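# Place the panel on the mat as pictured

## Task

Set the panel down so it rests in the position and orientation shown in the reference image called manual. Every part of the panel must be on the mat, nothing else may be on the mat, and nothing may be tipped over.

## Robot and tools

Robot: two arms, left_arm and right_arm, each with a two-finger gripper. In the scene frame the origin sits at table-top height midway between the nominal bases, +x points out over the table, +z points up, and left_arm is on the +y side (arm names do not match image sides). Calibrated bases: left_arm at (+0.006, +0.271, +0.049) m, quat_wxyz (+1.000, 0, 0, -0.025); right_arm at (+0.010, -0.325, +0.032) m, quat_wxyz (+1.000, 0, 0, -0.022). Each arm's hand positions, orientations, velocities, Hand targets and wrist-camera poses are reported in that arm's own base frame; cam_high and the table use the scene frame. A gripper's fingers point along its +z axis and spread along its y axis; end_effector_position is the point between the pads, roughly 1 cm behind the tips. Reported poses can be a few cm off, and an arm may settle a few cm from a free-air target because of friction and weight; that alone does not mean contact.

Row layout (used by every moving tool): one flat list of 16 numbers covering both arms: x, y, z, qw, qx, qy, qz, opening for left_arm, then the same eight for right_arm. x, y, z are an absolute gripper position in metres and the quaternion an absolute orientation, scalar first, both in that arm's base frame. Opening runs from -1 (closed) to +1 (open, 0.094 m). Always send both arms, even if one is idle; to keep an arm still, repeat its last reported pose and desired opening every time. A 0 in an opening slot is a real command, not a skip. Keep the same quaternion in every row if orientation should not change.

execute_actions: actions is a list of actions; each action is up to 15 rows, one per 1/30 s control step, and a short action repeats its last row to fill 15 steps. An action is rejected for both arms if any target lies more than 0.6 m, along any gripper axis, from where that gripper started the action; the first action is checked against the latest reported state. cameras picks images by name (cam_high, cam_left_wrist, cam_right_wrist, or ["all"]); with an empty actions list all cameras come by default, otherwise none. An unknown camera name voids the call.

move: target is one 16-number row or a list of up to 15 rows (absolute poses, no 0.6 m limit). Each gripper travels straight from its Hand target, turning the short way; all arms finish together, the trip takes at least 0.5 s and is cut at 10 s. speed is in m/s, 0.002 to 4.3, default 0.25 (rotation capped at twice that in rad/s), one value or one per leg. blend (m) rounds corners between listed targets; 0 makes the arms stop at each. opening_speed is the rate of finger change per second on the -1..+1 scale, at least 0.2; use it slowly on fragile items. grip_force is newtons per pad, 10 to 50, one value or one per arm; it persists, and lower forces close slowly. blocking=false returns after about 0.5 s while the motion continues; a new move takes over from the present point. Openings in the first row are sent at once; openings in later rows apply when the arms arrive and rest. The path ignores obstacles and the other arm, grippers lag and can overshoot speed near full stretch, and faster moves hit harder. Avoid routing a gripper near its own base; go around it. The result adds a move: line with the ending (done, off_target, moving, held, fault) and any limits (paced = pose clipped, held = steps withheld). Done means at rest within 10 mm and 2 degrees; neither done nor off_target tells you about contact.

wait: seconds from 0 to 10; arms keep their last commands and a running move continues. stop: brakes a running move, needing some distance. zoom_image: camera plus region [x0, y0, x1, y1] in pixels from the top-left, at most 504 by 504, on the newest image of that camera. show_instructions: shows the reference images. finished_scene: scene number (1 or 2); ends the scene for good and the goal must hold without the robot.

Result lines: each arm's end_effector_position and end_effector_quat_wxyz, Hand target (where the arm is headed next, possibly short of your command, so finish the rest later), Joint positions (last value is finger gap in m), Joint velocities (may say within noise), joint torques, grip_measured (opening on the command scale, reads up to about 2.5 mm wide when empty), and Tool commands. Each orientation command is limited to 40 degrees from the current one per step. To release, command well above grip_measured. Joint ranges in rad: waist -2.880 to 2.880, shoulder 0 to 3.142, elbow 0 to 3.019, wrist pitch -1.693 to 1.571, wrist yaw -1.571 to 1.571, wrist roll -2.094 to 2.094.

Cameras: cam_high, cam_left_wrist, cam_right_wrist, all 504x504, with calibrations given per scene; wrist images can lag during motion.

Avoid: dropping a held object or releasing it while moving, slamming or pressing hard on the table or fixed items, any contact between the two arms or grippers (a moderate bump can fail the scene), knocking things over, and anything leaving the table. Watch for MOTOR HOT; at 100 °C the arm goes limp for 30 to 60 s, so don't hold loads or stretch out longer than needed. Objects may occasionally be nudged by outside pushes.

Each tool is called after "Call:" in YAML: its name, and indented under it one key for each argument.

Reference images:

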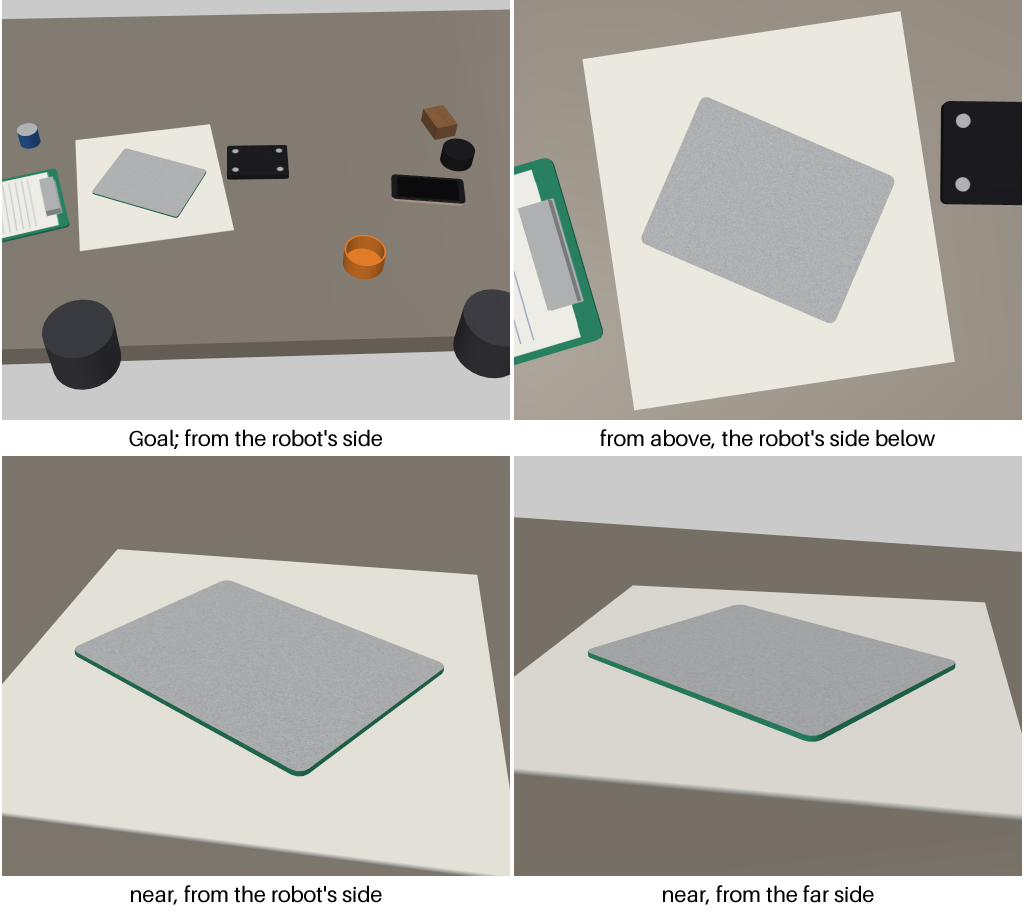

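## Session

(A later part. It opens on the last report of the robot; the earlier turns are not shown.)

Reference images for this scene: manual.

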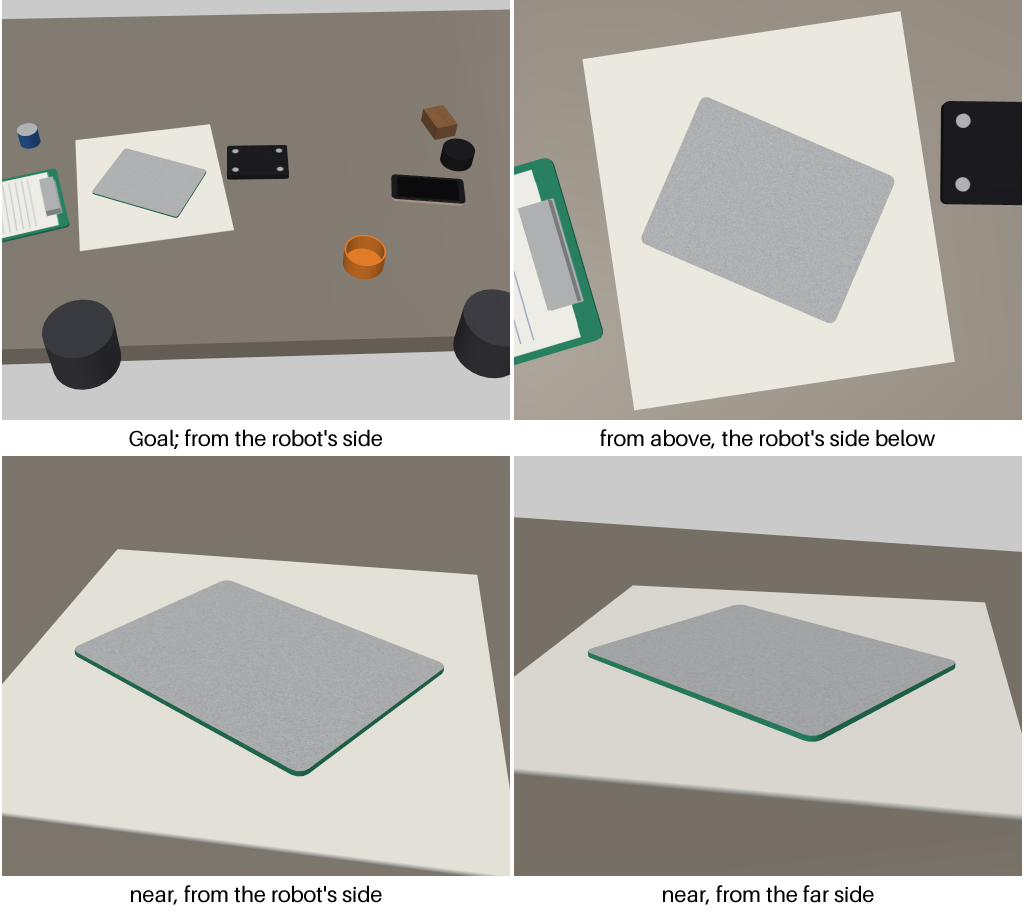

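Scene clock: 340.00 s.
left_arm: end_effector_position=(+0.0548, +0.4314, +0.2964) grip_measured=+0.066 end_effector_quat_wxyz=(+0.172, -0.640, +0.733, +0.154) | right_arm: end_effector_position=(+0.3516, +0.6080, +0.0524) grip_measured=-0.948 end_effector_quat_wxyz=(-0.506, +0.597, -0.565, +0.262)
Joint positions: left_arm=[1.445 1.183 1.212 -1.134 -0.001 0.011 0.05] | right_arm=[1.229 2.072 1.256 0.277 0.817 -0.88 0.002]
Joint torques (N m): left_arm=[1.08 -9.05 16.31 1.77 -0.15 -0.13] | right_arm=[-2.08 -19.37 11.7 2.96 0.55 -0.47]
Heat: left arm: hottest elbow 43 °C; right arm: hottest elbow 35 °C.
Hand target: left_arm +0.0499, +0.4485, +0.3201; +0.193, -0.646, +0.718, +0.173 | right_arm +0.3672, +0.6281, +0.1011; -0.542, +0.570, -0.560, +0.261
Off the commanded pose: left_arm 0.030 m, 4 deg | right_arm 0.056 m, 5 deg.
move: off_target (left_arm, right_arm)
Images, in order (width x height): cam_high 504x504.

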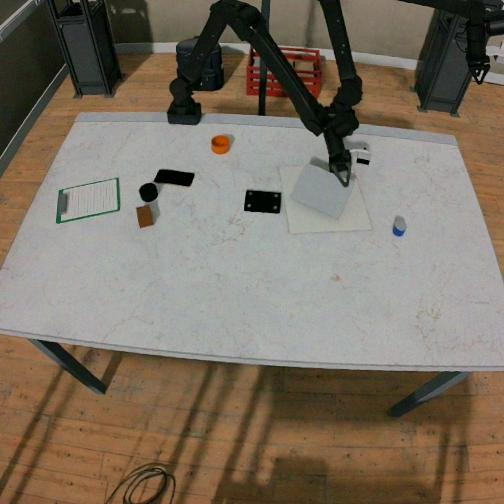

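Call:
move:
  target: [0.05,0.45,0.32,0.1923,-0.6463,0.7178,0.1732,0.064,0.371,0.637,0.074,0.5510,-0.5690,0.5520,-0.2600,-0.95]
  speed: 0.1
  cameras: ["cam_high","cam_right_wrist"]

Call:
zoom_image:
  camera: "cam_high"
  region: [250, 110, 420, 260]

Scene clock: 341.77 s.
left_arm: end_effector_position=(+0.0548, +0.4314, +0.2964) grip_measured=+0.066 end_effector_quat_wxyz=(+0.172, -0.640, +0.733, +0.154) | right_arm: end_effector_position=(+0.3541, +0.6138, +0.0324) grip_measured=-0.948 end_effector_quat_wxyz=(-0.518, +0.591, -0.561, +0.259)
Joint positions: left_arm=[1.445 1.183 1.212 -1.134 -0.001 0.011 0.05] | right_arm=[1.228 2.128 1.263 0.365 0.814 -0.896 0.002]
Joint torques (N m): left_arm=[1.08 -9.11 16.34 1.77 -0.14 -0.13] | right_arm=[-2.02 -19.6 10.95 3.06 0.42 -0.55]
Heat: left arm: hottest elbow 44 °C; right arm: hottest elbow 35 °C.
Hand target: left_arm +0.0499, +0.4485, +0.3201; +0.193, -0.646, +0.718, +0.173 | right_arm +0.3693, +0.6336, +0.0750; -0.550, +0.569, -0.553, +0.260
Off the commanded pose: left_arm 0.030 m, 4 deg | right_arm 0.051 m, 5 deg.
move: off_target (left_arm, right_arm)
camera_calibration:
cam_right_wrist: T_world_to_cam=[[0.39584, -0.140137, 0.907564, -0.0851132], [-0.160351, -0.983652, -0.0819479, 0.701993], [0.904212, -0.11309, -0.41184, -0.146051], [0, 0, 0, 1]] pos_world=[0.278317, 0.662073, 0.0746229]
Images, in order (width x height): cam_high 504x504, cam_right_wrist 504x504.

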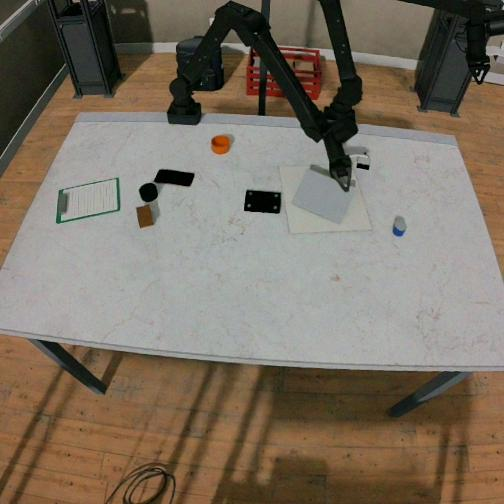

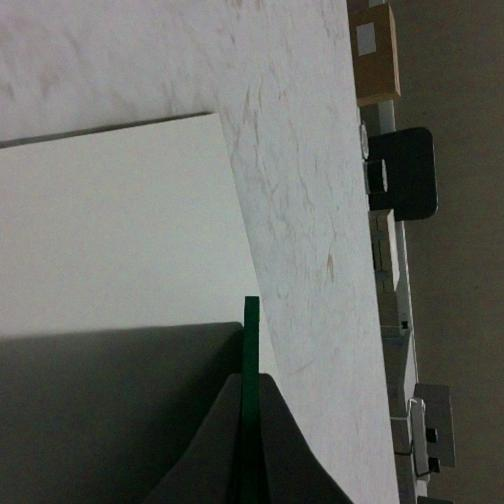

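Scaled by 2.965 from the camera's 504x504 image, which has a finer 720x720 frame.

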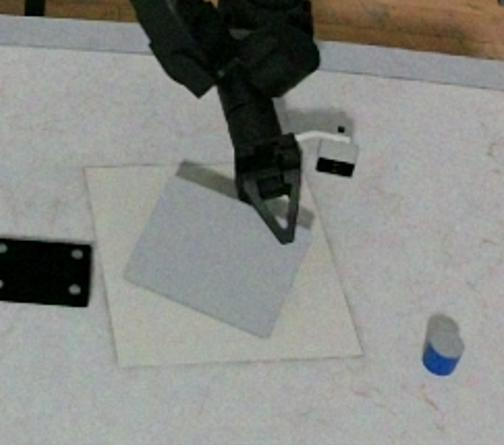

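Call:
move:
  target:
    - [0.05,0.45,0.32,0.1923,-0.6463,0.7178,0.1732,0.064,0.371,0.637,0.064,0.5480,-0.5710,0.5520,-0.2610,-0.95]
    - [0.05,0.45,0.32,0.1923,-0.6463,0.7178,0.1732,0.064,0.371,0.637,0.064,0.5480,-0.5710,0.5520,-0.2610,0.7]
  speed: 0.05
  opening_speed: 1.2
  cameras: ["cam_high","cam_right_wrist"]

Call:
zoom_image:
  camera: "cam_high"
  region: [250, 110, 420, 260]

Scene clock: 346.97 s.
left_arm: end_effector_position=(+0.0548, +0.4314, +0.2964) grip_measured=+0.066 end_effector_quat_wxyz=(+0.172, -0.640, +0.733, +0.154) | right_arm: end_effector_position=(+0.3571, +0.6163, +0.0347) grip_measured=+0.698 end_effector_quat_wxyz=(-0.518, +0.597, -0.550, +0.269)
Joint positions: left_arm=[1.445 1.183 1.212 -1.134 -0.001 0.011 0.05] | right_arm=[1.225 2.133 1.271 0.379 0.817 -0.939 0.08]
Joint torques (N m): left_arm=[1.03 -9.05 16.32 1.77 -0.15 -0.14] | right_arm=[-1.96 -18.49 10.63 2.97 0.22 -0.06]
Heat: left arm: hottest elbow 46 °C; right arm: hottest elbow 35 °C.
Hand target: left_arm +0.0499, +0.4485, +0.3201; +0.193, -0.646, +0.718, +0.173 | right_arm +0.3698, +0.6346, +0.0649; -0.548, +0.571, -0.552, +0.261
Off the commanded pose: left_arm 0.030 m, 4 deg | right_arm 0.038 m, 5 deg.
move: off_target (left_arm, right_arm); target 2's new opening was sent with right_arm's hand 0.044 m and 4 deg from that target
camera_calibration:
cam_right_wrist: T_world_to_cam=[[0.37792, -0.115883, 0.918557, -0.0968858], [-0.149674, -0.986732, -0.0629033, 0.702528], [0.91366, -0.113712, -0.39025, -0.151279], [0, 0, 0, 1]] pos_world=[0.279983, 0.664778, 0.0741498]
Images, in order (width x height): cam_high 504x504, cam_right_wrist 504x504.

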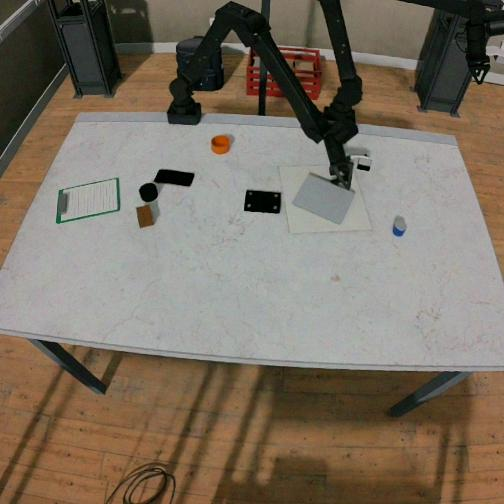

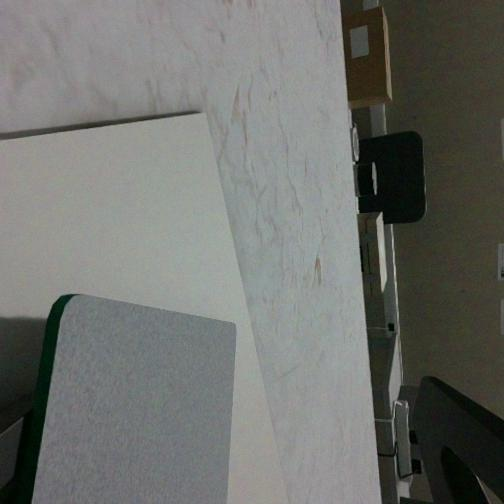

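Scaled by 2.965 from the camera's 504x504 image, which has a finer 720x720 frame.

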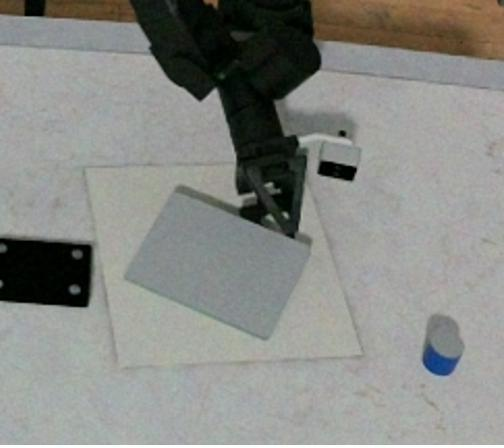

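Call:
move:
  target:
    - [0.05,0.45,0.32,0.1923,-0.6463,0.7178,0.1732,0.064,0.322,0.620,0.064,0.5480,-0.5710,0.5520,-0.2610,0.7]
    - [0.05,0.45,0.32,0.1923,-0.6463,0.7178,0.1732,0.064,0.322,0.610,0.19,0.5480,-0.5710,0.5520,-0.2610,0.7]
  speed: [0.08,0.25]
  cameras: ["cam_high","cam_right_wrist"]

Call:
zoom_image:
  camera: "cam_high"
  region: [250, 110, 420, 260]

Scene clock: 350.20 s.
left_arm: end_effector_position=(+0.0548, +0.4314, +0.2964) grip_measured=+0.066 end_effector_quat_wxyz=(+0.172, -0.640, +0.733, +0.154) | right_arm: end_effector_position=(+0.3221, +0.5990, +0.1839) grip_measured=+0.699 end_effector_quat_wxyz=(+0.543, -0.577, +0.548, -0.268)
Joint positions: left_arm=[1.445 1.183 1.212 -1.134 -0.001 0.011 0.05] | right_arm=[1.276 1.83 1.224 0.174 0.877 -0.929 0.08]
Joint torques (N m): left_arm=[1.08 -9.05 16.32 1.77 -0.15 -0.13] | right_arm=[-1.08 -15.15 10.28 1.06 0.18 0.22]
Heat: left arm: hottest elbow 47 °C; right arm: hottest elbow 35 °C.
Hand target: left_arm +0.0499, +0.4485, +0.3201; +0.193, -0.646, +0.718, +0.173 | right_arm +0.3218, +0.6096, +0.1899; +0.548, -0.571, +0.552, -0.261
Off the commanded pose: left_arm 0.030 m, 4 deg | right_arm 0.013 m, 1 deg.
move: off_target (left_arm, right_arm)
camera_calibration:
cam_right_wrist: T_world_to_cam=[[0.342149, -0.163971, 0.925228, -0.183655], [-0.152192, -0.981326, -0.117633, 0.69729], [0.927239, -0.100564, -0.360715, -0.0806661], [0, 0, 0, 1]] pos_world=[0.243756, 0.646042, 0.222849]
Images, in order (width x height): cam_high 504x504, cam_right_wrist 504x504.

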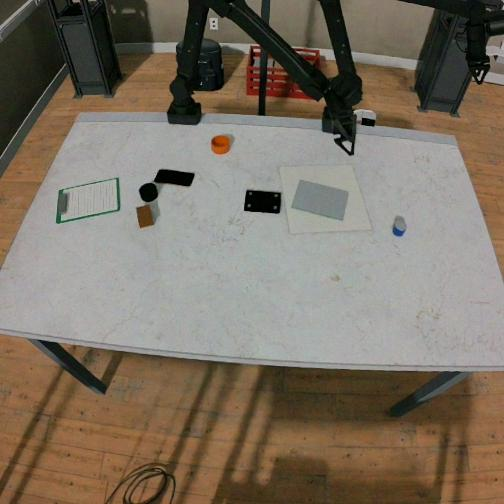

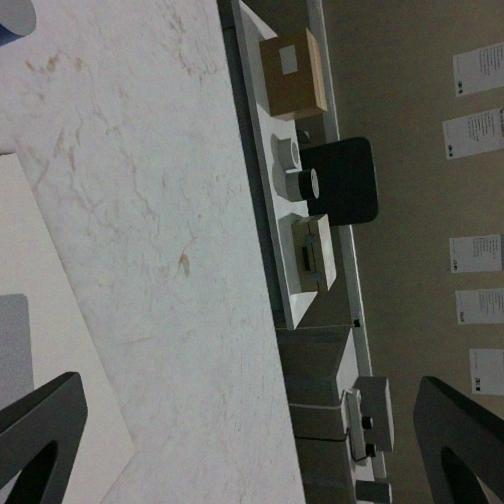

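Scaled by 2.965 from the camera's 504x504 image, which has a finer 720x720 frame.

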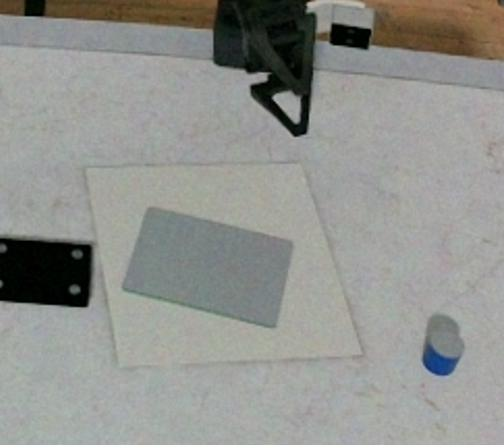

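Call:
move:
  target:
    - [0.06,0.45,0.32,0.1923,-0.6463,0.7178,0.1732,0.064,0.46,0.30,0.30,0.4500,-0.3000,0.8300,-0.1200,0.0]
    - [0.35,0.25,0.28,0,-0.2588,0.9659,0,0.5,0.40,-0.05,0.30,0.2588,0,0.9659,0,-0.5]
    - [0.49,-0.112,0.13,0,0.1797,0.9837,0,1,0.40,-0.06,0.30,0.2588,0,0.9659,0,-0.9]
  speed: 0.45
  blend: [0.08,0.06,0]
  cameras: ["cam_high","cam_left_wrist"]

Scene clock: 360.87 s.
left_arm: end_effector_position=(+0.4704, -0.1088, +0.1180) grip_measured=+0.996 end_effector_quat_wxyz=(-0.024, +0.173, +0.985, +0.001) | right_arm: end_effector_position=(+0.3899, -0.0541, +0.2814) grip_measured=-0.898 end_effector_quat_wxyz=(+0.248, +0.003, +0.969, +0.004)
Joint positions: left_arm=[-0.226 1.695 1.342 -1.264 0.001 0.121 0.094] | right_arm=[-0.177 1.055 1.07 -1.092 -0.091 -0.147 0.005]
Joint torques (N m): left_arm=[-0.09 -15.5 13.71 0.4 -0.11 0.13] | right_arm=[-2.32 -4.07 12.97 0.54 -0.26 -0.24]
Heat: left arm: hottest elbow 48 °C; right arm: hottest elbow 35 °C.
Hand target: left_arm +0.4891, -0.1118, +0.1303; +0.000, +0.180, +0.984, +0.000 | right_arm +0.3993, -0.0598, +0.2998; +0.259, +0.000, +0.966, +0.000
Off the commanded pose: left_arm 0.023 m, 3 deg | right_arm 0.022 m, 1 deg.
move: off_target (left_arm, right_arm); blend cut to 0 m at target 2; target 2's new opening was sent with right_arm's hand 0.022 m and 2 deg from that target; target 3's new opening was sent with left_arm's hand 0.023 m and 3 deg from that target
camera_calibration:
cam_left_wrist: T_world_to_cam=[[-0.360256, -0.932847, -0.00339532, 0.0714394], [-0.830674, 0.319138, 0.456215, 0.412023], [-0.424496, 0.167175, -0.889863, 0.409924], [0, 0, 0, 1]] pos_world=[0.542004, -0.133379, 0.177048]
Images, in order (width x height): cam_high 504x504, cam_left_wrist 504x504.

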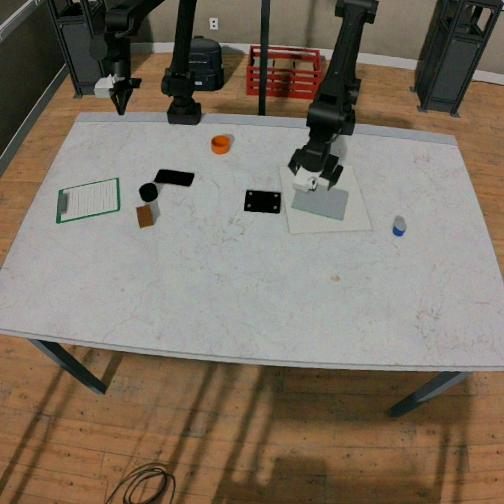

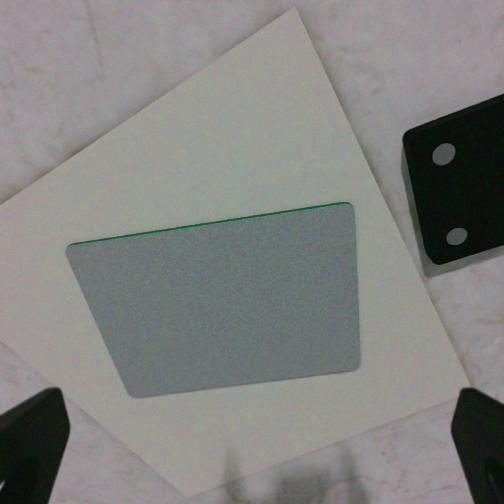

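Call:
move:
  target: [0.512,-0.111,0.06,0,0.1977,0.9803,0,1,0.40,-0.06,0.30,0.2588,0,0.9659,0,-0.9]
  speed: 0.25
  cameras: ["cam_left_wrist"]

Scene clock: 366.13 s.
left_arm: end_effector_position=(+0.5009, -0.1158, +0.0581) grip_measured=+0.997 end_effector_quat_wxyz=(-0.011, +0.196, +0.981, +0.000) | right_arm: end_effector_position=(+0.3899, -0.0541, +0.2814) grip_measured=-0.898 end_effector_quat_wxyz=(+0.248, +0.003, +0.969, +0.004)
Joint positions: left_arm=[-0.226 1.818 1.342 -1.117 0.001 0.169 0.094] | right_arm=[-0.177 1.055 1.07 -1.092 -0.091 -0.147 0.005]
Joint torques (N m): left_arm=[0.91 -16.85 10.63 0.59 -0.11 0.13] | right_arm=[-2.32 -4.07 12.85 0.35 -0.23 -0.18]
Heat: left arm: hottest elbow 48 °C; right arm: hottest elbow 35 °C.
Hand target: left_arm +0.5117, -0.1109, +0.0601; +0.000, +0.198, +0.980, +0.000 | right_arm +0.3993, -0.0598, +0.2998; +0.259, +0.000, +0.966, +0.000
Off the commanded pose: left_arm 0.012 m, 1 deg | right_arm 0.022 m, 1 deg.
move: off_target (left_arm, right_arm)
camera_calibration:
cam_left_wrist: T_world_to_cam=[[-0.403859, -0.914803, -0.00577092, 0.0997685], [-0.825043, 0.361493, 0.434311, 0.470269], [-0.395223, 0.180162, -0.900744, 0.358147], [0, 0, 0, 1]] pos_world=[0.569833, -0.143255, 0.118932]
Images, in order (width x height): cam_left_wrist 504x504.

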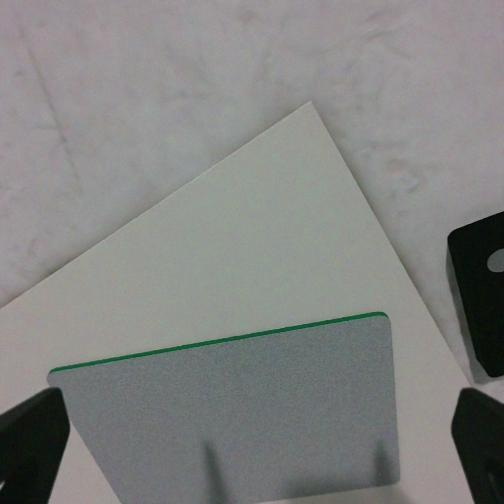

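Call:
move:
  target:
    - [0.503,-0.105,-0.042,0,0.1977,0.9803,0,1,0.40,-0.06,0.30,0.2588,0,0.9659,0,-0.9]
    - [0.464,-0.091,-0.045,0,0.1977,0.9803,0,1,0.40,-0.06,0.30,0.2588,0,0.9659,0,-0.9]
  speed: 0.12
  cameras: ["cam_left_wrist","cam_high"]

Call:
zoom_image:
  camera: "cam_high"
  region: [250, 110, 420, 260]

Scene clock: 369.80 s.
left_arm: end_effector_position=(+0.4775, -0.1047, -0.0286) grip_measured=+0.997 end_effector_quat_wxyz=(+0.022, +0.201, +0.979, +0.000) | right_arm: end_effector_position=(+0.3899, -0.0541, +0.2814) grip_measured=-0.898 end_effector_quat_wxyz=(+0.248, +0.003, +0.969, +0.004)
Joint positions: left_arm=[-0.215 1.857 1.125 -0.795 0 0.191 0.094] | right_arm=[-0.177 1.055 1.07 -1.092 -0.091 -0.147 0.005]
Joint torques (N m): left_arm=[1.55 -15.27 5.34 0.24 -0.01 0.11] | right_arm=[-2.26 -4.25 12.83 0.43 -0.26 -0.25]
Heat: left arm: hottest elbow 47 °C; right arm: hottest elbow 35 °C.
Hand target: left_arm +0.4636, -0.0916, -0.0443; +0.000, +0.198, +0.980, +0.000 | right_arm +0.3993, -0.0598, +0.2998; +0.259, +0.000, +0.966, +0.000
Off the commanded pose: left_arm 0.025 m, 3 deg | right_arm 0.022 m, 1 deg.
move: off_target (left_arm, right_arm)
camera_calibration:
cam_left_wrist: T_world_to_cam=[[-0.413126, -0.910449, -0.0202413, 0.104471], [-0.847169, 0.376068, 0.375336, 0.495041], [-0.334112, 0.172209, -0.926668, 0.238146], [0, 0, 0, 1]] pos_world=[0.542111, -0.132064, 0.0369903]
Images, in order (width x height): cam_high 504x504, cam_left_wrist 504x504.

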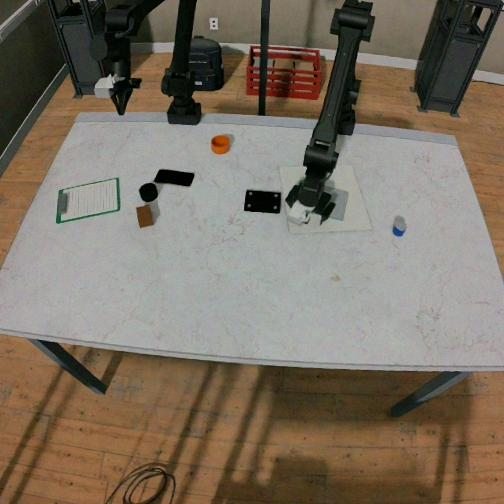

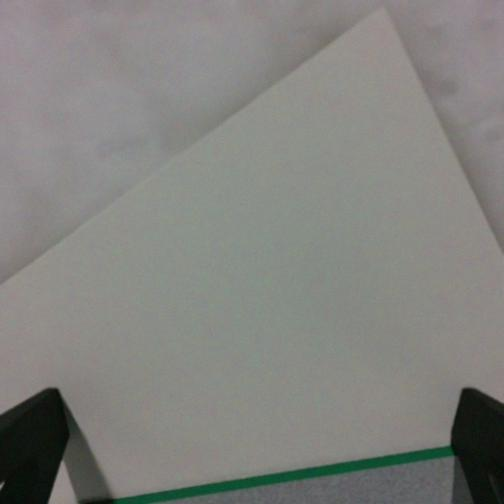

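Scaled by 2.965 from the camera's 504x504 image, which has a finer 720x720 frame.

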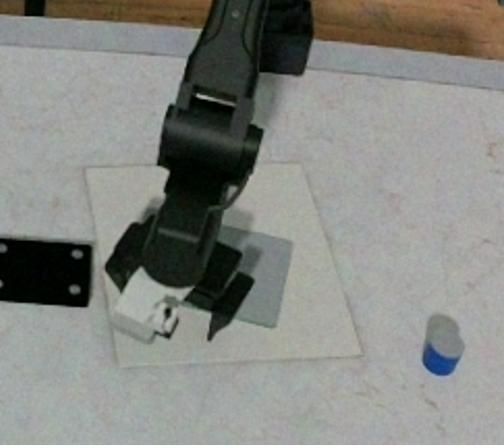

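Call:
move:
  target:
    - [0.477,-0.077,-0.040,0,0.1977,0.9803,0,1,0.40,-0.06,0.30,0.2588,0,0.9659,0,-0.9]
    - [0.444,-0.068,-0.040,0,0.1977,0.9803,0,1,0.40,-0.06,0.30,0.2588,0,0.9659,0,-0.9]
  speed: 0.12
  cameras: ["cam_left_wrist","cam_high"]

Call:
zoom_image:
  camera: "cam_high"
  region: [250, 110, 420, 260]

Scene clock: 374.73 s.
left_arm: end_effector_position=(+0.4584, -0.0820, -0.0281) grip_measured=+0.997 end_effector_quat_wxyz=(+0.020, +0.197, +0.980, -0.002) | right_arm: end_effector_position=(+0.3899, -0.0541, +0.2814) grip_measured=-0.898 end_effector_quat_wxyz=(+0.248, +0.003, +0.969, +0.004)
Joint positions: left_arm=[-0.174 1.812 1.054 -0.773 0.006 0.222 0.094] | right_arm=[-0.177 1.055 1.07 -1.092 -0.091 -0.147 0.005]
Joint torques (N m): left_arm=[1.67 -15.09 5.15 -0.01 -0.22 0.21] | right_arm=[-2.2 -4.54 12.85 0.43 -0.25 -0.23]
Heat: left arm: hottest elbow 44 °C; right arm: hottest elbow 35 °C.
Hand target: left_arm +0.4440, -0.0686, -0.0395; +0.000, +0.198, +0.980, +0.000 | right_arm +0.3993, -0.0598, +0.2998; +0.259, +0.000, +0.966, +0.000
Off the commanded pose: left_arm 0.023 m, 2 deg | right_arm 0.022 m, 1 deg.
move: off_target (left_arm, right_arm)
camera_calibration:
cam_left_wrist: T_world_to_cam=[[-0.404323, -0.914482, -0.0156832, 0.112962], [-0.849394, 0.369076, 0.377244, 0.470666], [-0.339194, 0.16585, -0.925981, 0.230109], [0, 0, 0, 1]] pos_world=[0.523506, -0.108574, 0.0372924]
Images, in order (width x height): cam_high 504x504, cam_left_wrist 504x504.

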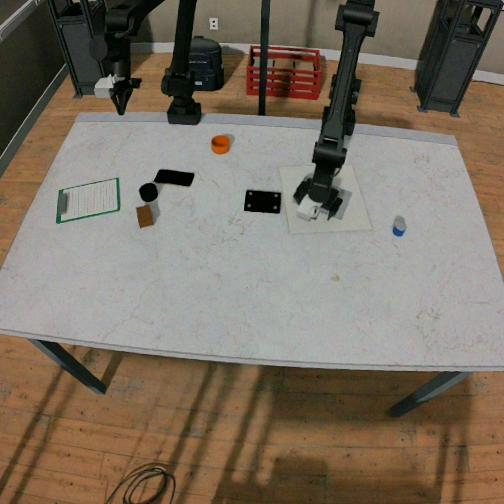

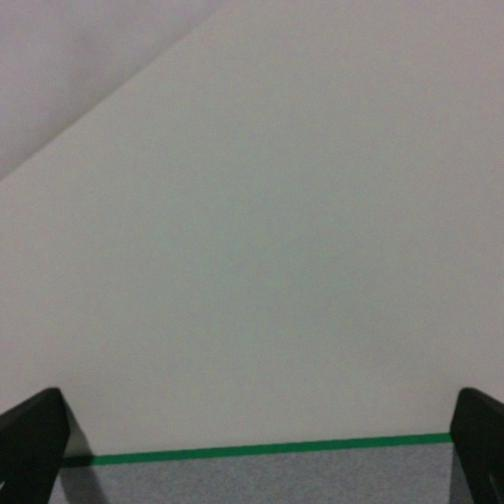

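Scaled by 2.965 from the camera's 504x504 image, which has a finer 720x720 frame.

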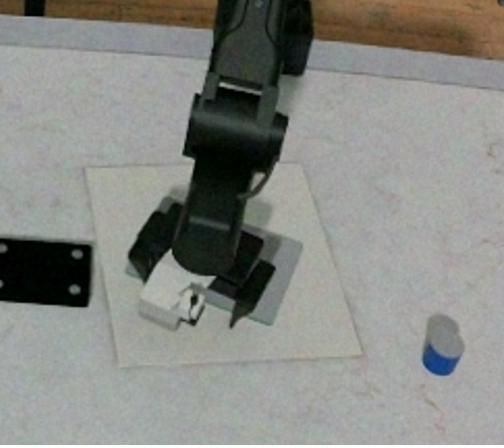

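Call:
move:
  target: [0.431,-0.063,-0.040,0,0.1977,0.9803,0,1,0.40,-0.06,0.30,0.2588,0,0.9659,0,-0.9]
  speed: 0.12
  cameras: ["cam_left_wrist","cam_high"]

Call:
zoom_image:
  camera: "cam_high"
  region: [250, 110, 420, 260]

Scene clock: 376.03 s.
left_arm: end_effector_position=(+0.4460, -0.0785, -0.0285) grip_measured=+0.997 end_effector_quat_wxyz=(+0.021, +0.198, +0.980, -0.002) | right_arm: end_effector_position=(+0.3899, -0.0541, +0.2814) grip_measured=-0.898 end_effector_quat_wxyz=(+0.248, +0.003, +0.969, +0.004)
Joint positions: left_arm=[-0.171 1.786 1.013 -0.756 0.006 0.228 0.094] | right_arm=[-0.177 1.055 1.07 -1.092 -0.091 -0.147 0.005]
Joint torques (N m): left_arm=[2.02 -14.86 5 -0.12 -0.21 0.21] | right_arm=[-2.49 -4.42 12.93 0.43 -0.28 -0.23]
Heat: left arm: hottest elbow 44 °C; right arm: hottest elbow 35 °C.
Hand target: left_arm +0.4309, -0.0637, -0.0395; +0.000, +0.197, +0.980, +0.000 | right_arm +0.3993, -0.0598, +0.2998; +0.259, +0.000, +0.966, +0.000
Off the commanded pose: left_arm 0.024 m, 2 deg | right_arm 0.022 m, 1 deg.
move: off_target (left_arm, right_arm)
camera_calibration:
cam_left_wrist: T_world_to_cam=[[-0.407074, -0.913249, -0.0163094, 0.112531], [-0.848879, 0.371669, 0.375854, 0.458922], [-0.337187, 0.166845, -0.926535, 0.224], [0, 0, 0, 1]] pos_world=[0.510908, -0.105172, 0.0368915]
Images, in order (width x height): cam_high 504x504, cam_left_wrist 504x504.

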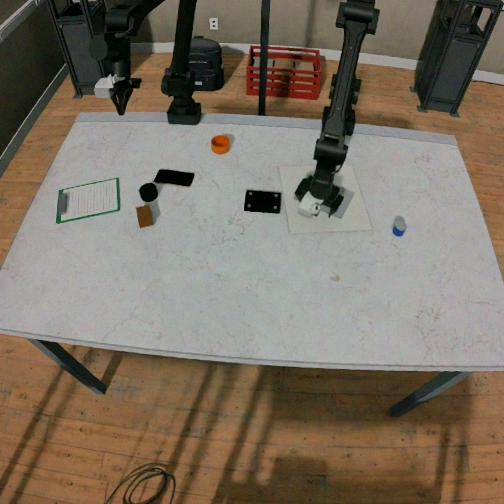

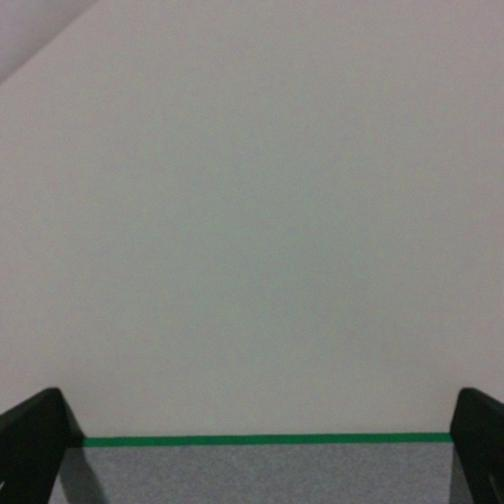

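Scaled by 2.965 from the camera's 504x504 image, which has a finer 720x720 frame.

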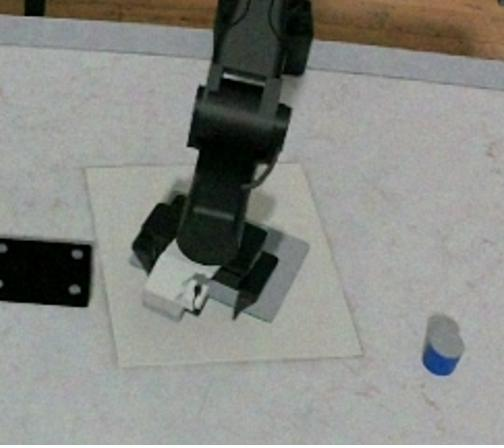

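Call:
move:
  target:
    - [0.462,-0.075,-0.030,0,0.1977,0.9803,0,1,0.40,-0.06,0.30,0.2588,0,0.9659,0,-0.9]
    - [0.485,-0.09,0.15,0,0.1977,0.9803,0,1,0.40,-0.06,0.30,0.2588,0,0.9659,0,-0.9]
  speed: [0.15,0.3]
  blend: [0.01,0]
  cameras: ["cam_left_wrist","cam_high"]

Call:
zoom_image:
  camera: "cam_high"
  region: [250, 110, 420, 260]

Scene clock: 378.20 s.
left_arm: end_effector_position=(+0.4730, -0.0826, +0.1405) grip_measured=+0.997 end_effector_quat_wxyz=(-0.008, +0.198, +0.980, -0.001) | right_arm: end_effector_position=(+0.3899, -0.0541, +0.2814) grip_measured=-0.898 end_effector_quat_wxyz=(+0.248, +0.003, +0.969, +0.004)
Joint positions: left_arm=[-0.171 1.651 1.348 -1.284 0.002 0.228 0.094] | right_arm=[-0.177 1.055 1.07 -1.092 -0.091 -0.147 0.005]
Joint torques (N m): left_arm=[-1.14 -14.62 13.86 -0.46 -0.11 -0.11] | right_arm=[-2.02 -4.01 13.07 0.4 -0.24 -0.22]
Heat: left arm: hottest elbow 43 °C; right arm: hottest elbow 35 °C.
Hand target: left_arm +0.4845, -0.0899, +0.1500; +0.000, +0.198, +0.980, +0.000 | right_arm +0.3993, -0.0598, +0.2998; +0.259, +0.000, +0.966, +0.000
Off the commanded pose: left_arm 0.017 m, 1 deg | right_arm 0.022 m, 1 deg.
move: off_target (left_arm, right_arm)
camera_calibration:
cam_left_wrist: T_world_to_cam=[[-0.40796, -0.912987, -0.00476564, 0.121358], [-0.825652, 0.366697, 0.428756, 0.401065], [-0.389701, 0.17885, -0.903408, 0.413112], [0, 0, 0, 1]] pos_world=[0.541639, -0.110156, 0.201828]
Images, in order (width x height): cam_high 504x504, cam_left_wrist 504x504.

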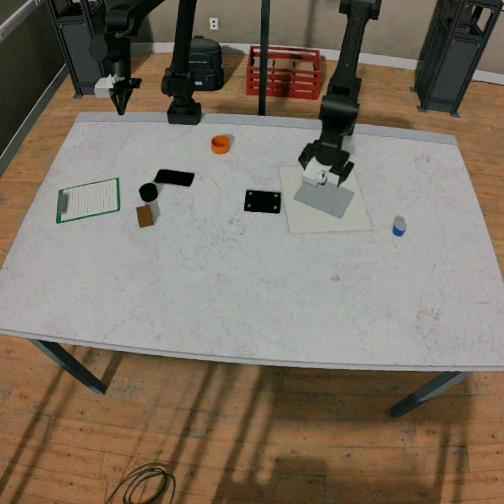

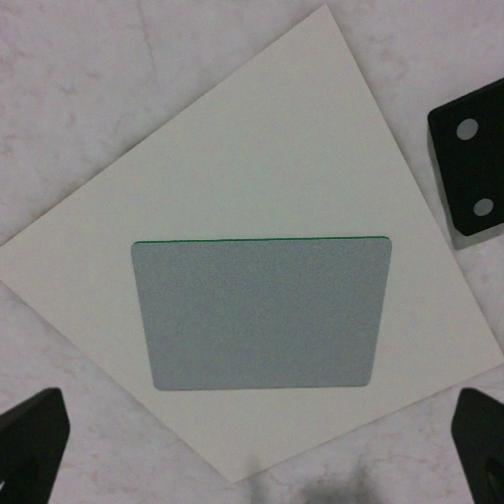

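Scaled by 2.965 from the camera's 504x504 image, which has a finer 720x720 frame.

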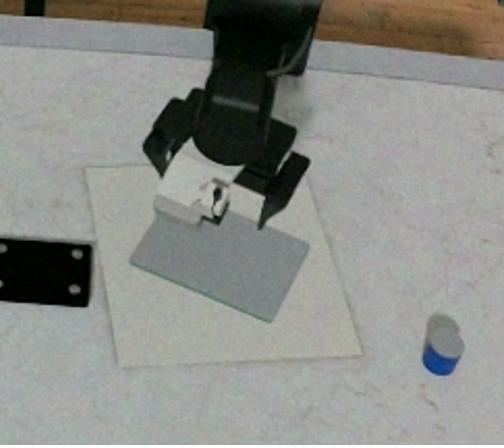

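Call:
finished_scene:
  scene: 1

The scene is finished: the task was done.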